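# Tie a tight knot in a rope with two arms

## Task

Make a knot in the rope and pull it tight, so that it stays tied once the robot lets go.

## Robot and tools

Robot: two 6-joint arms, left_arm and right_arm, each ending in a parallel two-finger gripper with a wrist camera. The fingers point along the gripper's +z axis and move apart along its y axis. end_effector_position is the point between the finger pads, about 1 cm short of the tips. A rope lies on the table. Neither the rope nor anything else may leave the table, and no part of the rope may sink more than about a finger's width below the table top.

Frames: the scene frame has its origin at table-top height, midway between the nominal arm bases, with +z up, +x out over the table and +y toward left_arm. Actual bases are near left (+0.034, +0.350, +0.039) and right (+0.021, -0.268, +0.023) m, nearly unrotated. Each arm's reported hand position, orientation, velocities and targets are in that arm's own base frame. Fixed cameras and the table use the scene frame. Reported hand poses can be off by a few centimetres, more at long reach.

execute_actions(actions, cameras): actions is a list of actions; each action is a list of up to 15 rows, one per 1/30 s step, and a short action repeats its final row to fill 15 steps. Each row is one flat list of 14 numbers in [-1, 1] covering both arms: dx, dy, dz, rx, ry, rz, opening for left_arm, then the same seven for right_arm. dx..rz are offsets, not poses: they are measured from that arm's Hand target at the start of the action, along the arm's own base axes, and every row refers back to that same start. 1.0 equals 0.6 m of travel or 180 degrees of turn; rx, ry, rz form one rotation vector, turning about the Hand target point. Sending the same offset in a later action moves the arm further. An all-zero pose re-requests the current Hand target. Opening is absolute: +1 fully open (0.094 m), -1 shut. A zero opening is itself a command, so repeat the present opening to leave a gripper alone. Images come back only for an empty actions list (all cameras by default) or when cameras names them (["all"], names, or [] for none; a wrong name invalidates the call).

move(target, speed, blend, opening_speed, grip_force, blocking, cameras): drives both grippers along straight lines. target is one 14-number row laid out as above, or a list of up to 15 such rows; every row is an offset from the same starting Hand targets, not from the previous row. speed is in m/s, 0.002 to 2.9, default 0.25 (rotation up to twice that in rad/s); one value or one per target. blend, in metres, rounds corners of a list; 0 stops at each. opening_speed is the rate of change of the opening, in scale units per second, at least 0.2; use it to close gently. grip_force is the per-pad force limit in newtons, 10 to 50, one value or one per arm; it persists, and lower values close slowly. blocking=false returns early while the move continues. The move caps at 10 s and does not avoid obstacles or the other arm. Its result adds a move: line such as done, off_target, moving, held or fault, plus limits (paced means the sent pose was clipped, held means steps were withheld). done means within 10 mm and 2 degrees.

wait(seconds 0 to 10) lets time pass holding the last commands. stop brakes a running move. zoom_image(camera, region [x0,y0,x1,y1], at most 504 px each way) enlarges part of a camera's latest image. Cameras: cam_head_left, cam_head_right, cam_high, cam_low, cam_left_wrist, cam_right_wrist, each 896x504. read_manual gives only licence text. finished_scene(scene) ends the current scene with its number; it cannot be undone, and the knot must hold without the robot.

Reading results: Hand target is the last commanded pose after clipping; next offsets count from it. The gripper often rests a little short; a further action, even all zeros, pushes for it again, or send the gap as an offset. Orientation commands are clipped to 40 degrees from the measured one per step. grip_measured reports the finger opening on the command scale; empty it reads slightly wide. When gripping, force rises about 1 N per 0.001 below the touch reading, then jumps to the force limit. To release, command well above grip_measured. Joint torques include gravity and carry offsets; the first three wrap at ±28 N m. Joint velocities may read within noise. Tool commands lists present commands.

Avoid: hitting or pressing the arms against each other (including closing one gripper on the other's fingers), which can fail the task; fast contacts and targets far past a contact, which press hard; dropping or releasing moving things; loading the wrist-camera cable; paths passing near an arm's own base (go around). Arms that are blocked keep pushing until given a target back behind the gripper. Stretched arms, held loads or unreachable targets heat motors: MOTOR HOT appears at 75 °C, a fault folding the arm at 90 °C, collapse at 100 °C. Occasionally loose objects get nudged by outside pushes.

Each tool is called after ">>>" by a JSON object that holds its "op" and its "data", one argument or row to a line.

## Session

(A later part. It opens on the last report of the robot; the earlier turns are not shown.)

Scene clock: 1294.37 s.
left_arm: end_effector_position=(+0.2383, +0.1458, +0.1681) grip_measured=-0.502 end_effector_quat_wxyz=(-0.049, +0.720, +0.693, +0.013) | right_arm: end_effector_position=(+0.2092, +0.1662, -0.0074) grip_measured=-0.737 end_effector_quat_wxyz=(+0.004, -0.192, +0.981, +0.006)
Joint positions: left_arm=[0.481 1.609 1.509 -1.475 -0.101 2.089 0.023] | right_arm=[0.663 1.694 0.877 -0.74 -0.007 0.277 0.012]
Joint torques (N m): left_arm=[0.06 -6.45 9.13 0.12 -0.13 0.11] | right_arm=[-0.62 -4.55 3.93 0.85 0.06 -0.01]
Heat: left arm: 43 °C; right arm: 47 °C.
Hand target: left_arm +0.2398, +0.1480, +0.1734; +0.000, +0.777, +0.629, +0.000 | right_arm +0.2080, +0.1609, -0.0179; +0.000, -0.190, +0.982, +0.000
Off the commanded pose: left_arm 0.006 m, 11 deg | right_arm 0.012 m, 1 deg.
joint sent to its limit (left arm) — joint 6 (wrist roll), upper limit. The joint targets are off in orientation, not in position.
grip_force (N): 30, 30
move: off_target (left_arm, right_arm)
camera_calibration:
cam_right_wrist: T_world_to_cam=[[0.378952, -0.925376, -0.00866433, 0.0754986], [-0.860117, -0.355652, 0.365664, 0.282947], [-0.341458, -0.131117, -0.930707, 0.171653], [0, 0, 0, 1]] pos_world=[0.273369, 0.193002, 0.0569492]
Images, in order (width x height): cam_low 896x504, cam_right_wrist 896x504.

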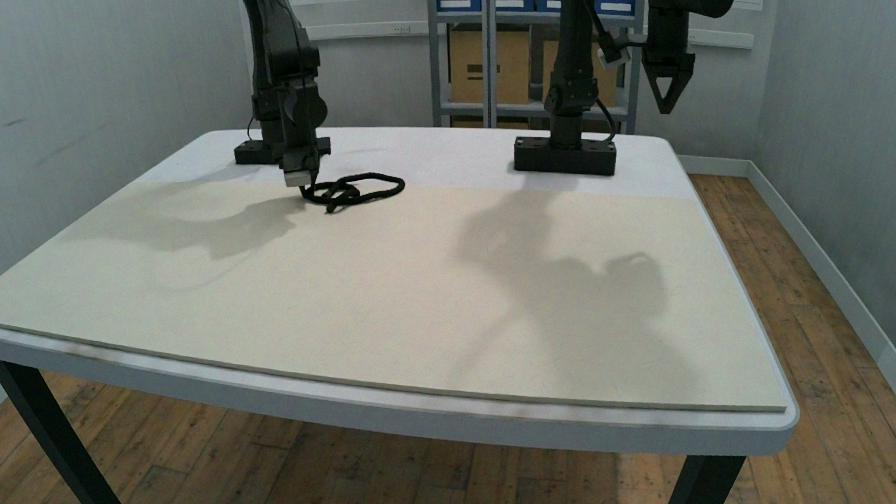

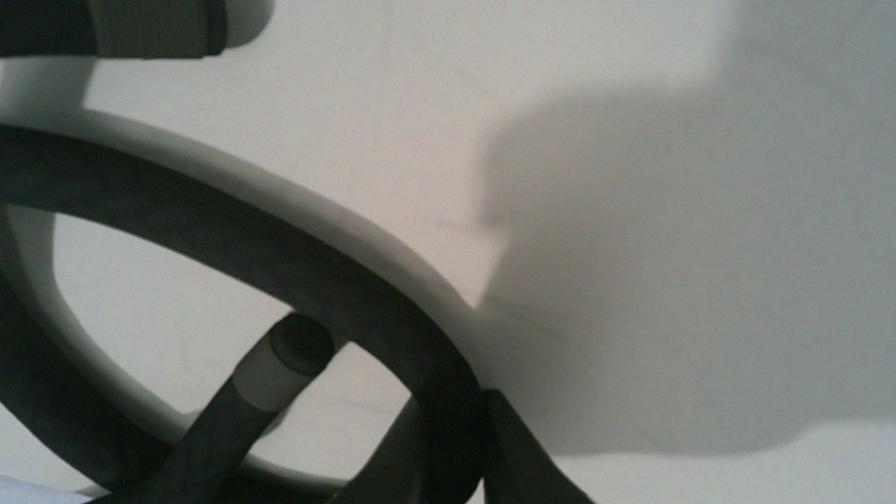

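>>> {"op": "move", "data": {
  "target": [
    [0,0,0,0,0,0,-0.5,0,-0.028,0.042,0,0,0,-1],
    [0,0,0,0,0,0,-0.5,0,-0.02,0.125,0,0,0,-1],
    [0,0,0,0,0,0,-0.5,-0.022,0.065,0.125,0,0,0,-1],
    [0,0,0,0,0,0,-0.5,-0.037,0.148,0.113,0,0,0,-1]
  ],
  "speed": 0.15,
  "blend": [0.01,0.02,0.02,0],
  "cameras": ["cam_low","cam_right_wrist","cam_high","cam_head_left"]
}}

>>> {"op": "zoom_image", "data": {
  "camera": "cam_low",
  "region": [260, 110, 460, 230]
}}

>>> {"op": "zoom_image", "data": {
  "camera": "cam_high",
  "region": [300, 160, 480, 320]
}}

Scene clock: 1306.77 s.
left_arm: end_effector_position=(+0.2383, +0.1458, +0.1681) grip_measured=-0.502 end_effector_quat_wxyz=(-0.049, +0.720, +0.693, +0.013) | right_arm: end_effector_position=(+0.1820, +0.2444, +0.0477) grip_measured=-0.740 end_effector_quat_wxyz=(-0.002, -0.191, +0.982, +0.001)
Joint positions: left_arm=[0.481 1.609 1.509 -1.475 -0.101 2.089 0.023] | right_arm=[0.924 1.746 1.182 -1.008 -0.005 0.54 0.012]
Joint torques (N m): left_arm=[0.06 -6.43 9.13 0.12 -0.13 0.1] | right_arm=[0.23 -5.59 8.7 0.34 0.03 0.11]
Heat: left arm: 43 °C; right arm: 46 °C.
Hand target: left_arm +0.2398, +0.1480, +0.1734; +0.000, +0.777, +0.629, +0.000 | right_arm +0.1858, +0.2497, +0.0499; +0.000, -0.190, +0.982, +0.000
Off the commanded pose: left_arm 0.006 m, 11 deg | right_arm 0.007 m, 0 deg.
joint sent to its limit (left arm) — joint 6 (wrist roll), upper limit. The joint targets are off in orientation, not in position.
grip_force (N): 30, 30
move: off_target (left_arm)
camera_calibration:
cam_right_wrist: T_world_to_cam=[[0.378164, -0.925737, -0.00153702, 0.158468], [-0.856313, -0.350434, 0.379373, 0.264622], [-0.351738, -0.142149, -0.925243, 0.228196], [0, 0, 0, 1]] pos_world=[0.246938, 0.27187, 0.11099]
Images, in order (width x height): cam_head_left 896x504, cam_high 896x504, cam_low 896x504, cam_right_wrist 896x504.

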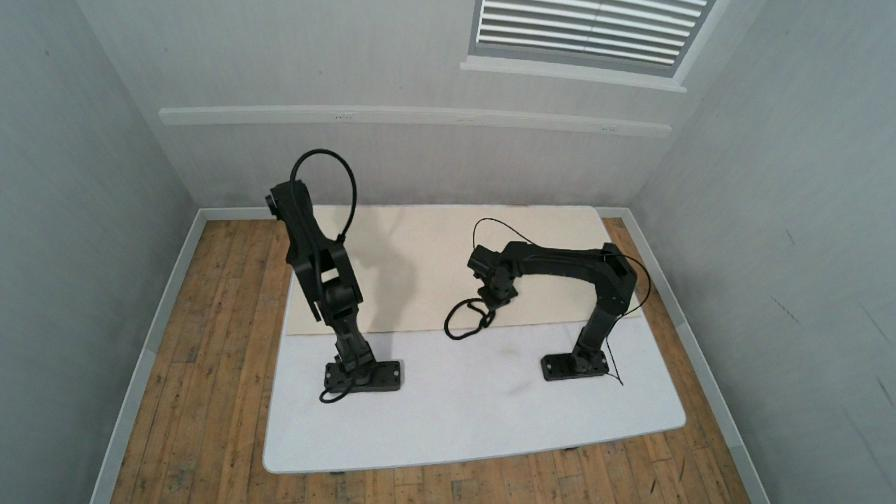

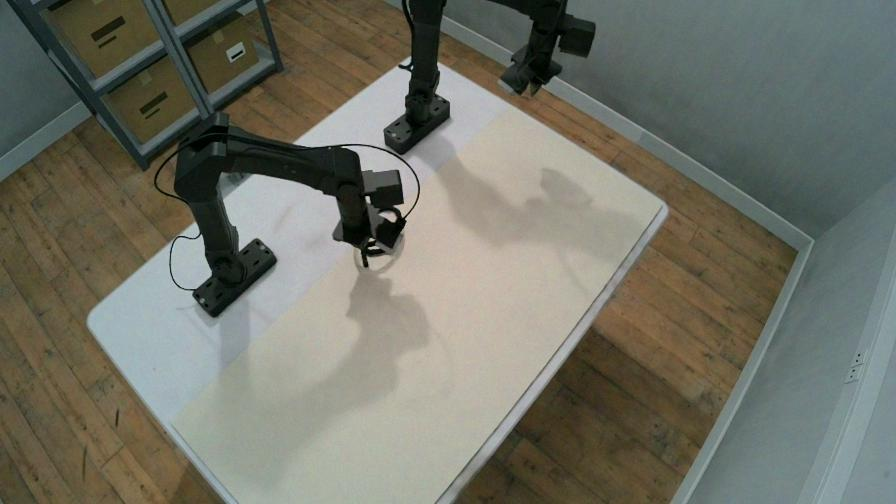

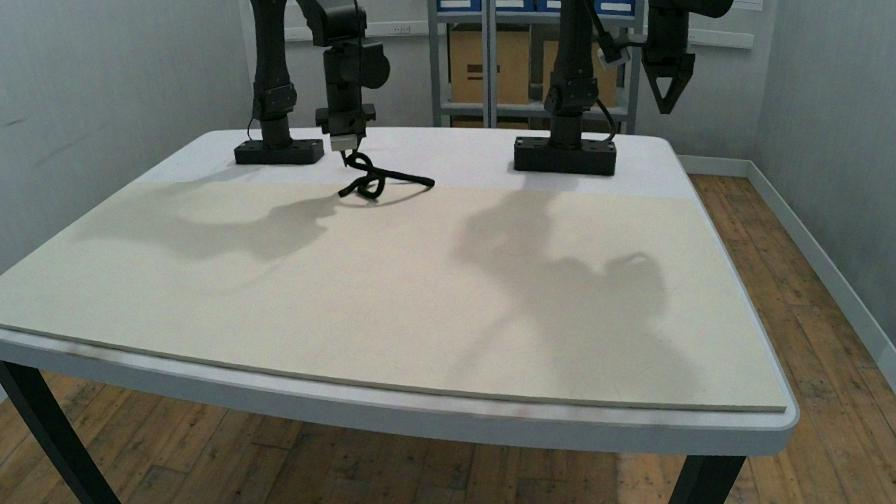

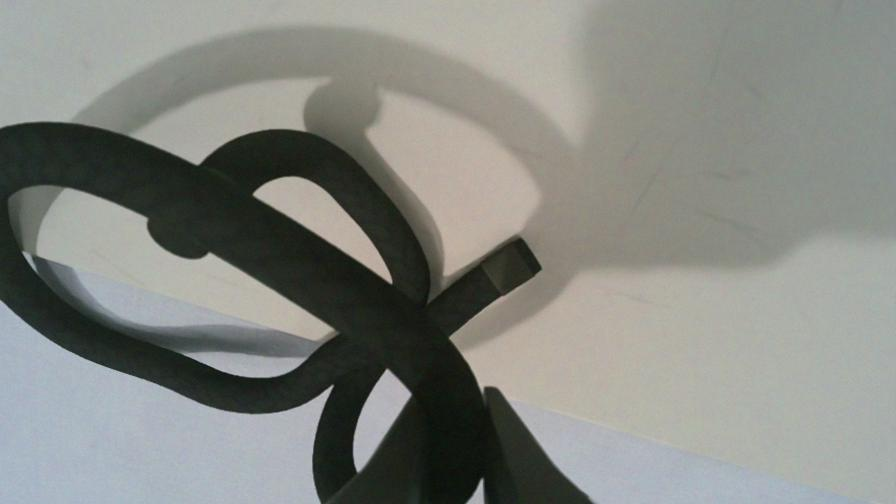

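Scaled by 2.520.

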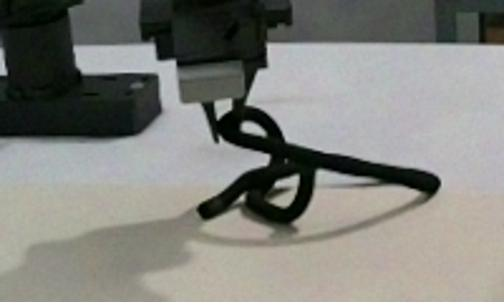

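Scaled by 2.800.

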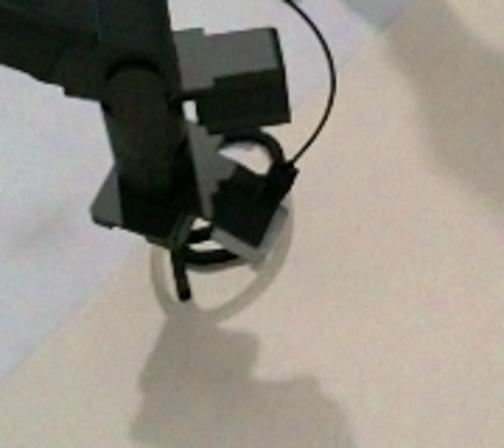

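>>> {"op": "zoom_image", "data": {
  "camera": "cam_head_left",
  "region": [430, 285, 530, 350]
}}

>>> {"op": "zoom_image", "data": {
  "camera": "cam_right_wrist",
  "region": [0, 80, 500, 460]
}}

>>> {"op": "zoom_image", "data": {
  "camera": "cam_low",
  "region": [320, 140, 450, 210]
}}

Scaled by 5.040.

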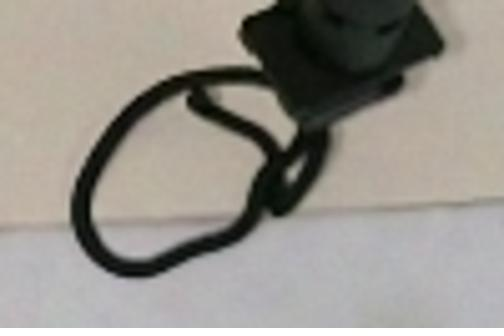

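Scaled by 1.008.

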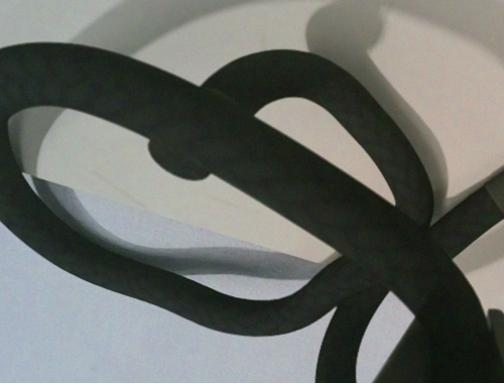

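Scaled by 3.877.

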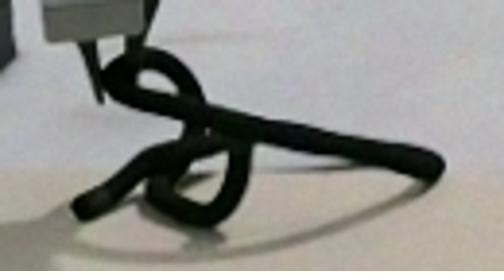

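>>> {"op": "move", "data": {
  "target": [
    [0,0,0,0,0,0,-0.5,-0.027,0.033,-0.02,0,0,0,-1],
    [0,0,0,0,0,0,-0.5,-0.027,0.033,-0.077,0,0,0,-1]
  ],
  "speed": 0.1,
  "blend": [0.01,0],
  "cameras": ["cam_low","cam_right_wrist"]
}}

>>> {"op": "zoom_image", "data": {
  "camera": "cam_low",
  "region": [320, 140, 450, 210]
}}

Scene clock: 1366.50 s.
left_arm: end_effector_position=(+0.2383, +0.1458, +0.1681) grip_measured=-0.502 end_effector_quat_wxyz=(-0.049, +0.720, +0.693, +0.013) | right_arm: end_effector_position=(+0.1751, +0.2772, +0.0173) grip_measured=-0.740 end_effector_quat_wxyz=(+0.013, -0.190, +0.981, +0.017)
Joint positions: left_arm=[0.481 1.609 1.509 -1.475 -0.101 2.089 0.023] | right_arm=[1.001 1.833 1.16 -0.855 -0.005 0.618 0.012]
Joint torques (N m): left_arm=[0.06 -6.45 9.13 0.13 -0.12 0.11] | right_arm=[0.32 -5.78 4.33 0.66 0.04 0.09]
Heat: left arm: 43 °C; right arm: 44 °C.
Hand target: left_arm +0.2398, +0.1480, +0.1734; +0.000, +0.777, +0.629, +0.000 | right_arm +0.1695, +0.2695, +0.0037; +0.000, -0.190, +0.982, +0.000
Off the commanded pose: left_arm 0.006 m, 11 deg | right_arm 0.017 m, 2 deg.
joint sent to its limit (left arm) — joint 6 (wrist roll), upper limit. The joint targets are off in orientation, not in position.
grip_force (N): 30, 30
move: off_target (left_arm, right_arm)
camera_calibration:
cam_right_wrist: T_world_to_cam=[[0.377089, -0.925793, -0.0266785, 0.192086], [-0.865183, -0.36239, 0.3466, 0.287174], [-0.330547, -0.107617, -0.937634, 0.189306], [0, 0, 0, 1]] pos_world=[0.238599, 0.302274, 0.0830895]
Images, in order (width x height): cam_low 896x504, cam_right_wrist 896x504.

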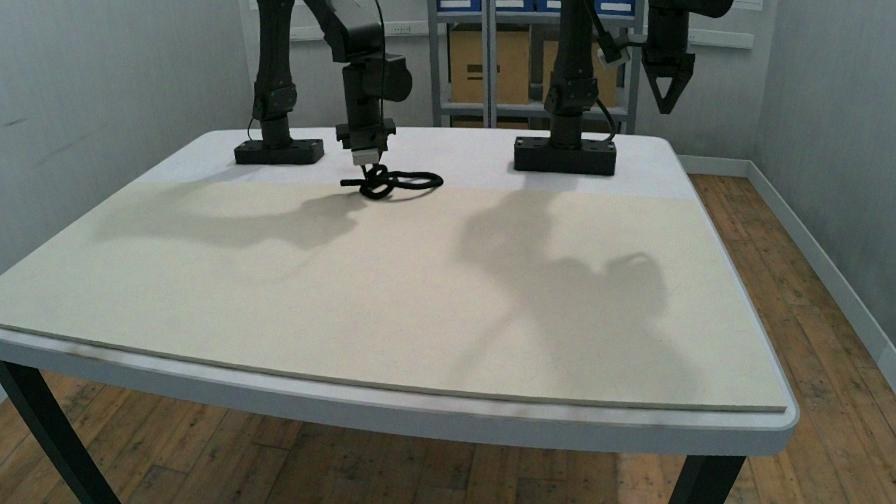

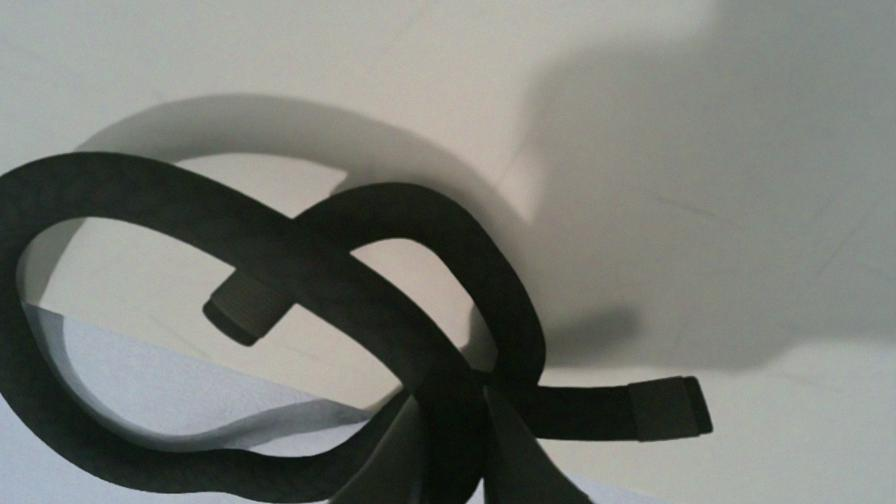

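Scaled by 3.877.

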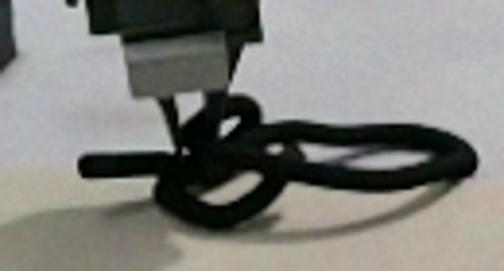

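>>> {"op": "move", "data": {
  "target": [0,0,0,0,0,0,-0.5,0,0,0,0,0,0,-0.58],
  "opening_speed": 0.25,
  "cameras": ["cam_low","cam_right_wrist"]
}}

>>> {"op": "zoom_image", "data": {
  "camera": "cam_low",
  "region": [320, 140, 450, 210]
}}

Scene clock: 1406.27 s.
left_arm: end_effector_position=(+0.2383, +0.1458, +0.1681) grip_measured=-0.502 end_effector_quat_wxyz=(-0.049, +0.720, +0.693, +0.013) | right_arm: end_effector_position=(+0.1754, +0.2778, +0.0174) grip_measured=-0.583 end_effector_quat_wxyz=(+0.013, -0.190, +0.981, +0.018)
Joint positions: left_arm=[0.481 1.609 1.509 -1.475 -0.101 2.089 0.023] | right_arm=[1.001 1.833 1.16 -0.853 -0.006 0.618 0.02]
Joint torques (N m): left_arm=[0.05 -6.42 9.13 0.12 -0.13 0.1] | right_arm=[0.34 -5.79 4.36 0.62 0.05 0.1]
Heat: left arm: 43 °C; right arm: 44 °C.
Hand target: left_arm +0.2398, +0.1480, +0.1734; +0.000, +0.777, +0.629, +0.000 | right_arm +0.1695, +0.2695, +0.0037; +0.000, -0.190, +0.982, +0.000
Off the commanded pose: left_arm 0.006 m, 11 deg | right_arm 0.017 m, 3 deg.
joint sent to its limit (left arm) — joint 6 (wrist roll), upper limit. The joint targets are off in orientation, not in position.
grip_force (N): 30, 30
move: off_target (left_arm, right_arm)
camera_calibration:
cam_right_wrist: T_world_to_cam=[[0.377116, -0.925728, -0.0284749, 0.192515], [-0.865563, -0.363212, 0.344787, 0.28792], [-0.329522, -0.105378, -0.938249, 0.188727], [0, 0, 0, 1]] pos_world=[0.238802, 0.302681, 0.0832839]
Images, in order (width x height): cam_low 896x504, cam_right_wrist 896x504.

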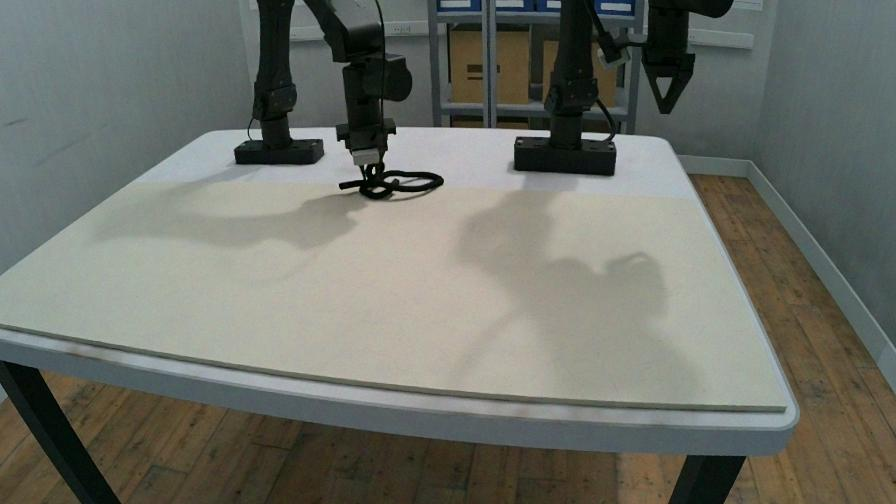

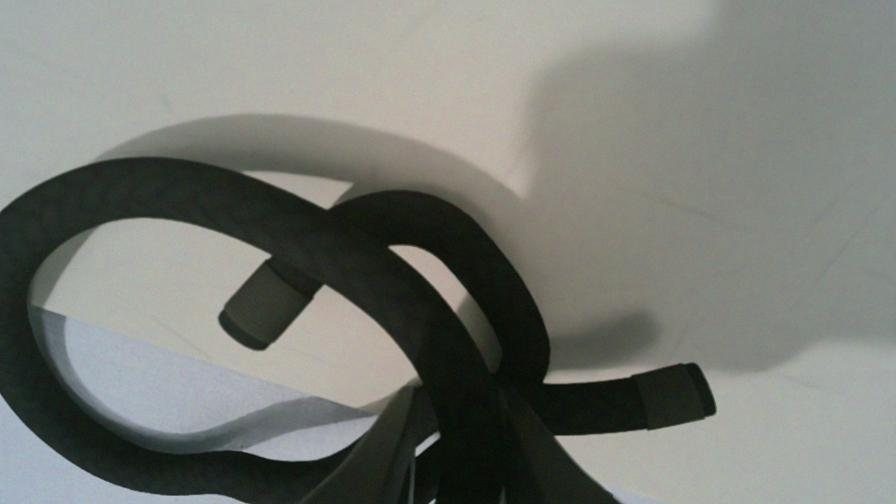

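Scaled by 3.877.

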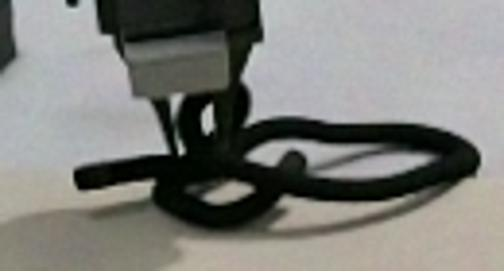

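>>> {"op": "move", "data": {
  "target": [0,0,0,0,0,0,-0.5,-0.02,-0.01,0.15,0,0,0,-0.45],
  "speed": 0.1,
  "cameras": ["cam_low","cam_right_wrist","cam_head_left"]
}}

>>> {"op": "zoom_image", "data": {
  "camera": "cam_low",
  "region": [320, 140, 450, 210]
}}

>>> {"op": "zoom_image", "data": {
  "camera": "cam_head_left",
  "region": [420, 280, 540, 350]
}}

Scene clock: 1412.93 s.
left_arm: end_effector_position=(+0.2383, +0.1458, +0.1681) grip_measured=-0.502 end_effector_quat_wxyz=(-0.049, +0.720, +0.693, +0.013) | right_arm: end_effector_position=(+0.1560, +0.2578, +0.0798) grip_measured=-0.453 end_effector_quat_wxyz=(-0.015, -0.188, +0.982, -0.012)
Joint positions: left_arm=[0.481 1.609 1.509 -1.475 -0.101 2.089 0.023] | right_arm=[1.02 1.735 1.3 -1.172 -0.006 0.64 0.026]
Joint torques (N m): left_arm=[0.08 -6.42 9.11 0.12 -0.12 0.1] | right_arm=[0.61 -8.65 8.57 0.22 0.04 0.11]
Heat: left arm: 43 °C; right arm: 44 °C.
Hand target: left_arm +0.2398, +0.1480, +0.1734; +0.000, +0.777, +0.629, +0.000 | right_arm +0.1576, +0.2634, +0.0937; +0.000, -0.190, +0.982, +0.000
Off the commanded pose: left_arm 0.006 m, 11 deg | right_arm 0.015 m, 2 deg.
joint sent to its limit (left arm) — joint 6 (wrist roll), upper limit. The joint targets are off in orientation, not in position.
grip_force (N): 30, 30
move: off_target (left_arm, right_arm)
camera_calibration:
cam_right_wrist: T_world_to_cam=[[0.373416, -0.927463, 0.0193158, 0.180271], [-0.850513, -0.333973, 0.406313, 0.227552], [-0.370389, -0.168152, -0.91353, 0.259343], [0, 0, 0, 1]] pos_world=[0.222278, 0.2868, 0.140978]
Images, in order (width x height): cam_head_left 896x504, cam_low 896x504, cam_right_wrist 896x504.

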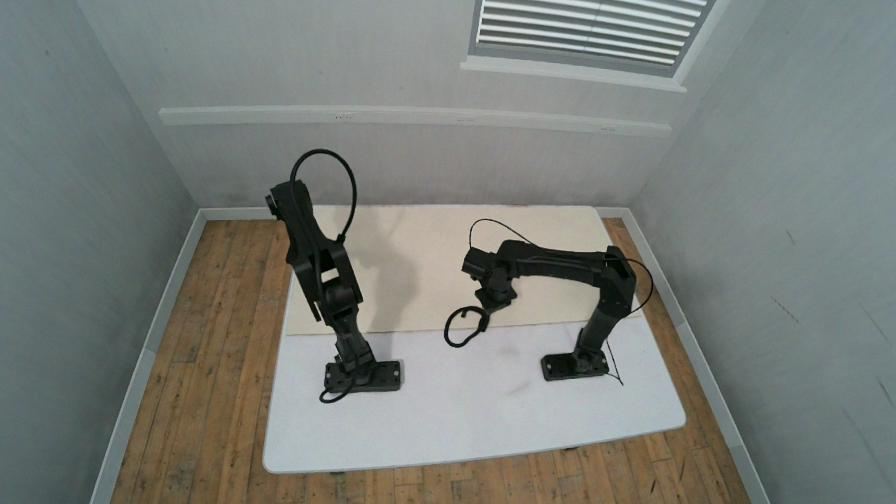

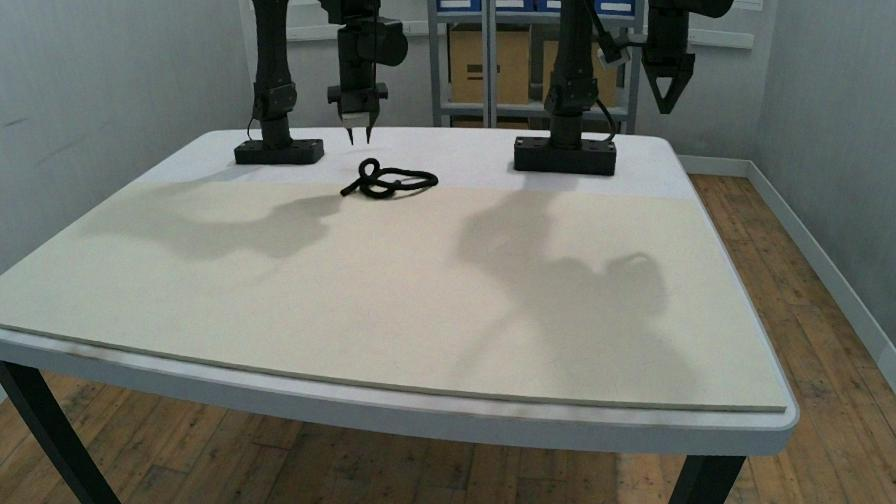

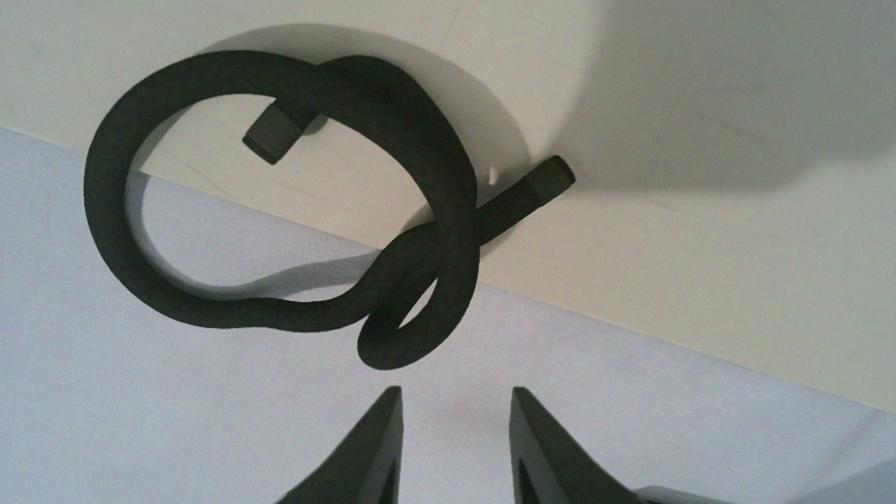

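Scaled by 3.877.

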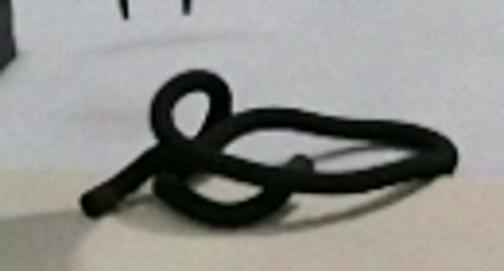

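Scaled by 4.200.

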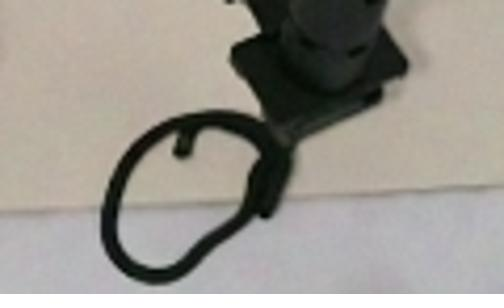

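>>> {"op": "move", "data": {
  "target": [
    [0,0,0,0,0,0,-0.5,0,0,0.03,0,0,0.0,-0.5],
    [0,0,0,0,0,0,-0.5,0.024,0.158,0.03,0,0,0.644,-0.5],
    [0,0,0,0,0,0,-0.5,0.024,0.158,-0.188,0,0,0.644,-0.5]
  ],
  "speed": [0.15,0.35,0.15],
  "blend": [0.01,0,0],
  "cameras": ["cam_right_wrist","cam_low","cam_high"]
}}

Scene clock: 1455.97 s.
left_arm: end_effector_position=(+0.2383, +0.1458, +0.1681) grip_measured=-0.502 end_effector_quat_wxyz=(-0.049, +0.720, +0.693, +0.013) | right_arm: end_effector_position=(+0.1790, +0.3628, -0.0027) grip_measured=-0.497 end_effector_quat_wxyz=(-0.017, +0.930, -0.366, +0.005)
Joint positions: left_arm=[0.481 1.609 1.509 -1.475 -0.101 2.089 0.023] | right_arm=[1.113 2.137 1.517 -0.916 0.008 -1.279 0.024]
Joint torques (N m): left_arm=[0.09 -6.43 9.11 0.12 -0.12 0.1] | right_arm=[0.58 -8.09 4.59 0.71 -0.07 -0.02]
Heat: left arm: 44 °C; right arm: 44 °C.
Hand target: left_arm +0.2398, +0.1480, +0.1734; +0.000, +0.777, +0.629, +0.000 | right_arm +0.1719, +0.3583, -0.0191; +0.000, +0.933, -0.360, +0.000
Off the commanded pose: left_arm 0.006 m, 11 deg | right_arm 0.018 m, 2 deg.
joint sent to its limit (left arm) — joint 6 (wrist roll), upper limit. The joint targets are off in orientation, not in position.
grip_force (N): 30, 30
move: off_target (left_arm, right_arm); blend cut to 0.0091 m at target 1
camera_calibration:
cam_right_wrist: T_world_to_cam=[[0.678681, 0.733454, 0.0379032, -0.386448], [0.671153, -0.640336, 0.373528, 0.154345], [0.298236, -0.228067, -0.926844, 0.112216], [0, 0, 0, 1]] pos_world=[0.125219, 0.407867, 0.0610024]
Images, in order (width x height): cam_high 896x504, cam_low 896x504, cam_right_wrist 896x504.

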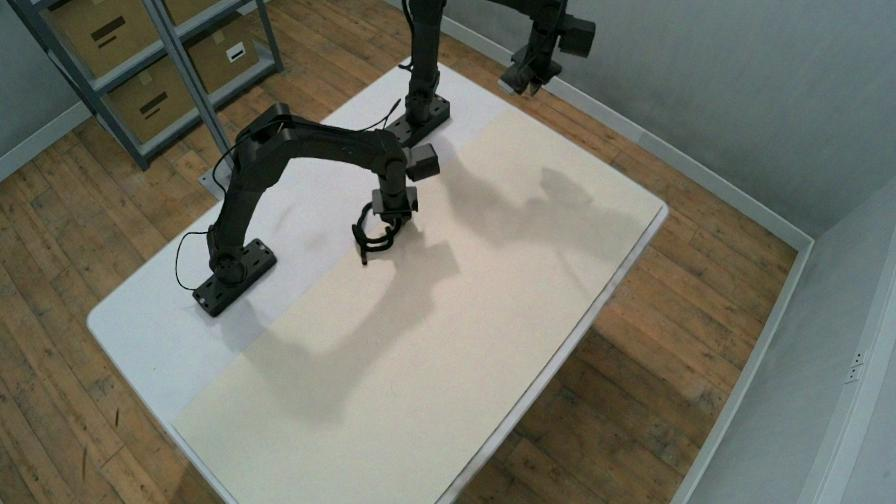

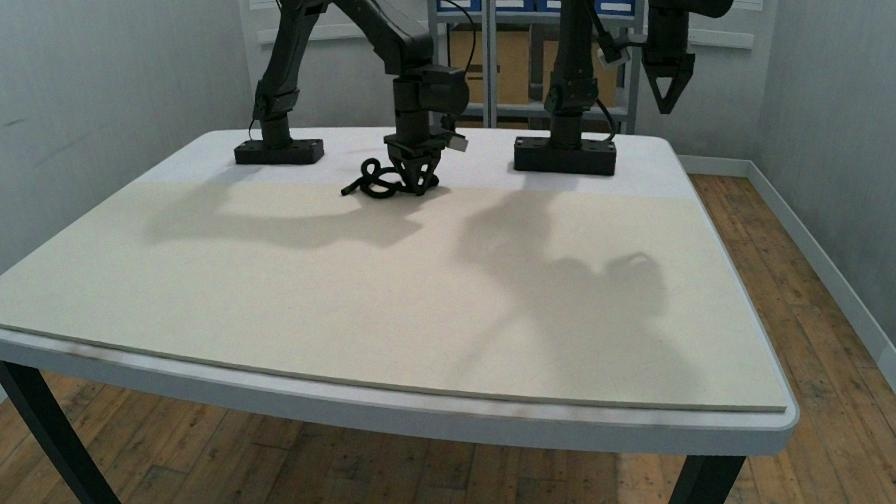

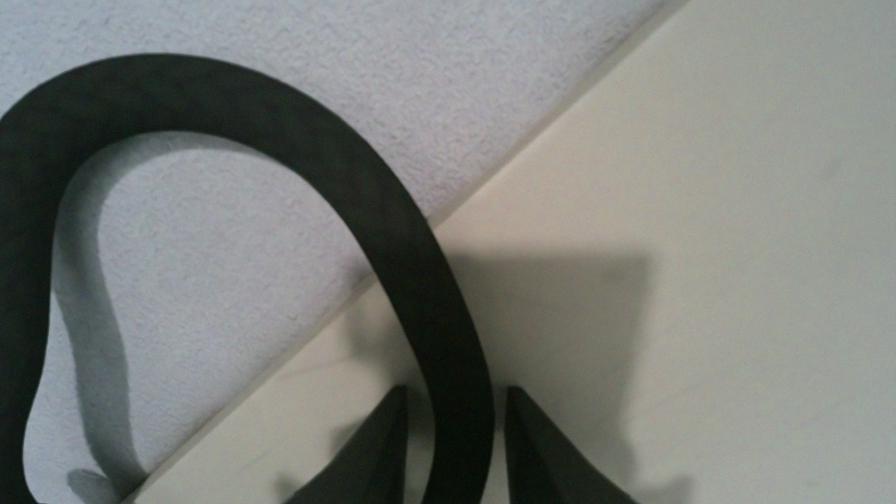

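>>> {"op": "move", "data": {
  "target": [0,0,0,0,0,0,-0.5,0,0,0,0,0,0,-1],
  "opening_speed": 0.8
}}

>>> {"op": "move", "data": {
  "target": [
    [0,0,0,0,0,0,-0.5,0.005,0,0.05,0,0,0,-1],
    [0,0,0,0,0,0,-0.5,0.005,0,0.11,0,0,0,-1],
    [0,0,0,0,0,0,-0.5,-0.09,-0.008,0.1,0,0,0,-1]
  ],
  "speed": 0.12,
  "blend": [0.01,0.01,0],
  "cameras": ["cam_low","cam_high","cam_head_left","cam_head_right"]
}}

>>> {"op": "zoom_image", "data": {
  "camera": "cam_low",
  "region": [320, 120, 450, 210]
}}

>>> {"op": "zoom_image", "data": {
  "camera": "cam_high",
  "region": [320, 160, 460, 280]
}}

>>> {"op": "zoom_image", "data": {
  "camera": "cam_head_right",
  "region": [430, 280, 550, 350]
}}

Scene clock: 1474.27 s.
left_arm: end_effector_position=(+0.2383, +0.1458, +0.1681) grip_measured=-0.502 end_effector_quat_wxyz=(-0.049, +0.720, +0.693, +0.013) | right_arm: end_effector_position=(+0.1792, +0.3633, -0.0026) grip_measured=-0.744 end_effector_quat_wxyz=(-0.018, +0.930, -0.366, +0.005)
Joint positions: left_arm=[0.481 1.609 1.509 -1.475 -0.101 2.089 0.023] | right_arm=[1.113 2.137 1.517 -0.913 0.008 -1.279 0.012]
Joint torques (N m): left_arm=[0.08 -6.43 9.11 0.13 -0.12 0.11] | right_arm=[0.55 -7.99 4.57 0.71 -0.06 -0.02]
Heat: left arm: 44 °C; right arm: 44 °C.
Hand target: left_arm +0.2398, +0.1480, +0.1734; +0.000, +0.777, +0.629, +0.000 | right_arm +0.1719, +0.3583, -0.0191; +0.000, +0.933, -0.360, +0.000
Off the commanded pose: left_arm 0.006 m, 11 deg | right_arm 0.019 m, 2 deg.
joint sent to its limit (left arm) — joint 6 (wrist roll), upper limit. The joint targets are off in orientation, not in position.
grip_force (N): 30, 30
move: off_target (left_arm, right_arm)

Scene clock: 1476.00 s.
left_arm: end_effector_position=(+0.2383, +0.1458, +0.1681) grip_measured=-0.502 end_effector_quat_wxyz=(-0.049, +0.720, +0.693, +0.013) | right_arm: end_effector_position=(+0.1198, +0.3541, +0.0332) grip_measured=-0.745 end_effector_quat_wxyz=(+0.013, +0.934, -0.358, +0.004)
Joint positions: left_arm=[0.481 1.609 1.509 -1.475 -0.101 2.089 0.023] | right_arm=[1.245 2.038 1.513 -1.073 0.008 -1.164 0.012]
Joint torques (N m): left_arm=[0.06 -6.45 9.13 0.12 -0.13 0.1] | right_arm=[0.05 -12.11 4.59 0.54 -0.06 0.1]
Heat: left arm: 44 °C; right arm: 44 °C.
Hand target: left_arm +0.2398, +0.1480, +0.1734; +0.000, +0.777, +0.629, +0.000 | right_arm +0.1180, +0.3534, +0.0410; +0.000, +0.933, -0.360, +0.000
Off the commanded pose: left_arm 0.006 m, 11 deg | right_arm 0.008 m, 2 deg.
joint sent to its limit (left arm) — joint 6 (wrist roll), upper limit. The joint targets are off in orientation, not in position.
grip_force (N): 30, 30
move: off_target (left_arm)
Images, in order (width x height): cam_head_left 896x504, cam_head_right 896x504, cam_high 896x504, cam_low 896x504.

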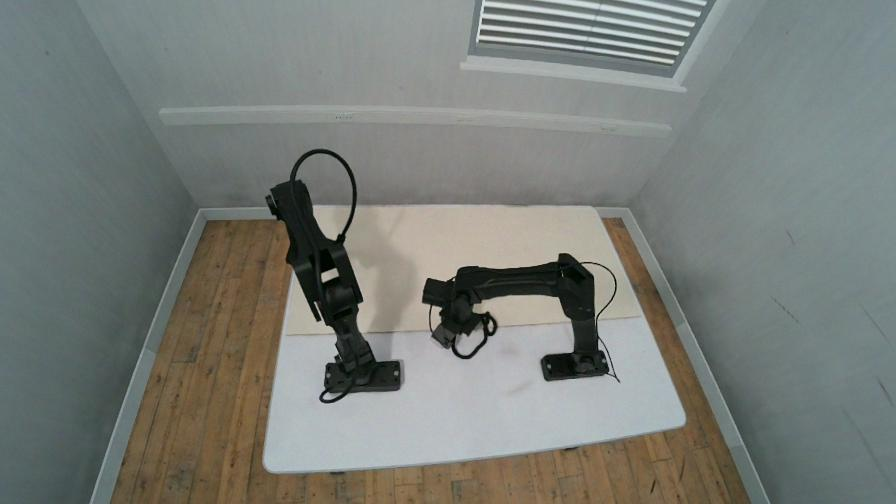

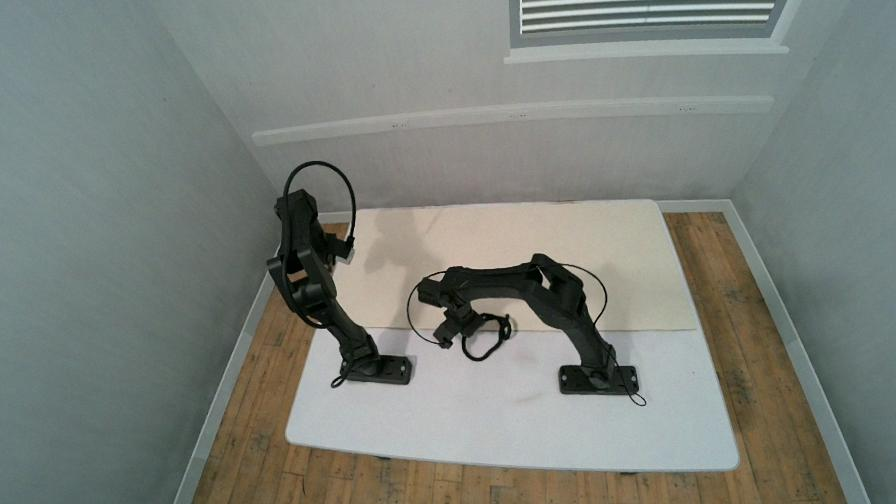

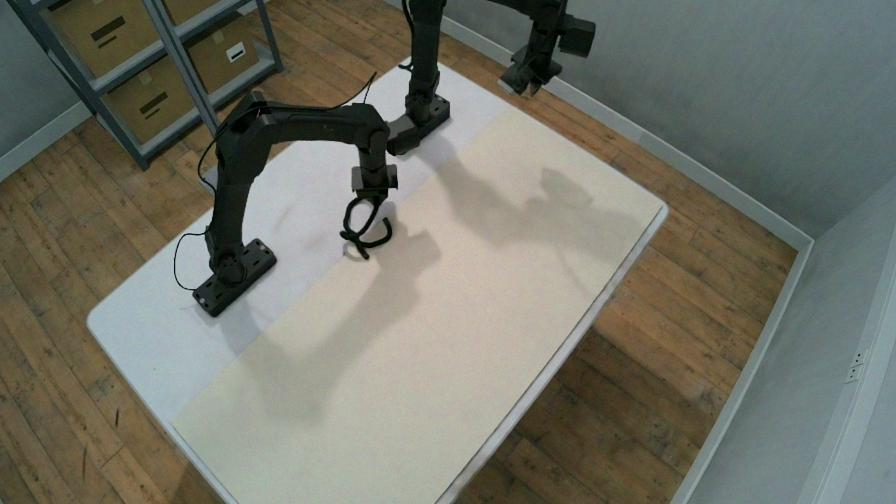

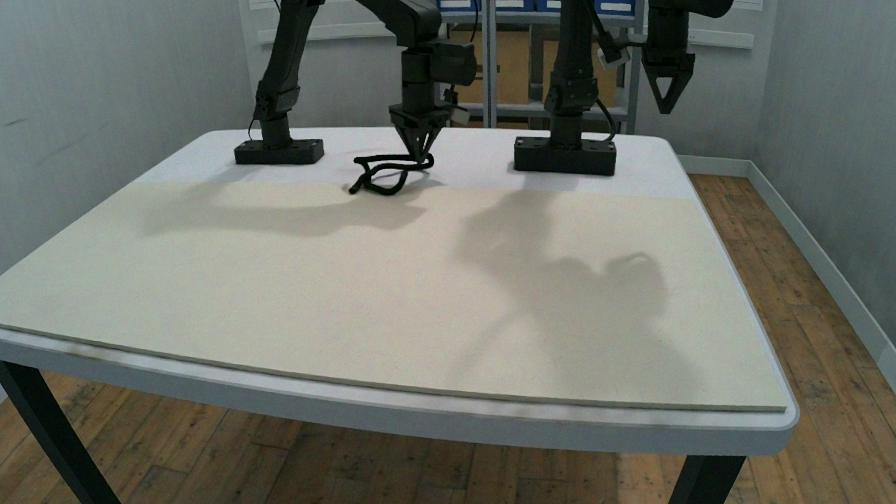

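Scaled by 3.877.

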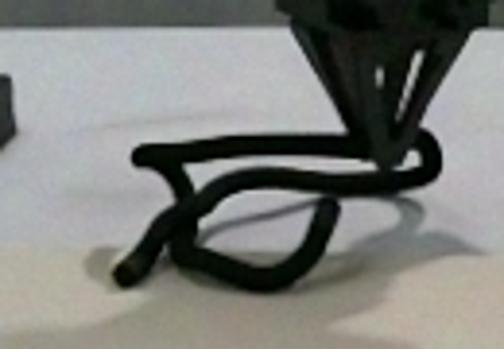

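Scaled by 3.600.

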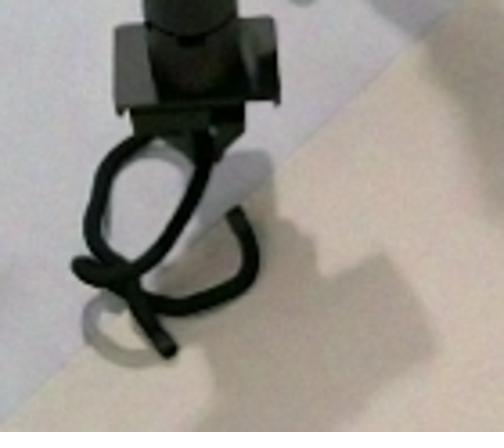

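Scaled by 4.200.

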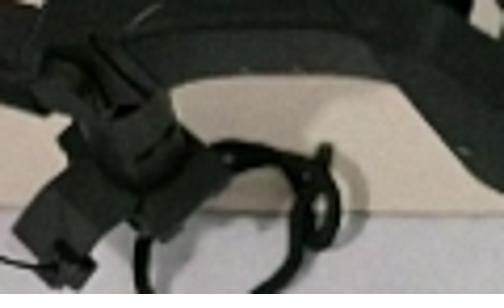

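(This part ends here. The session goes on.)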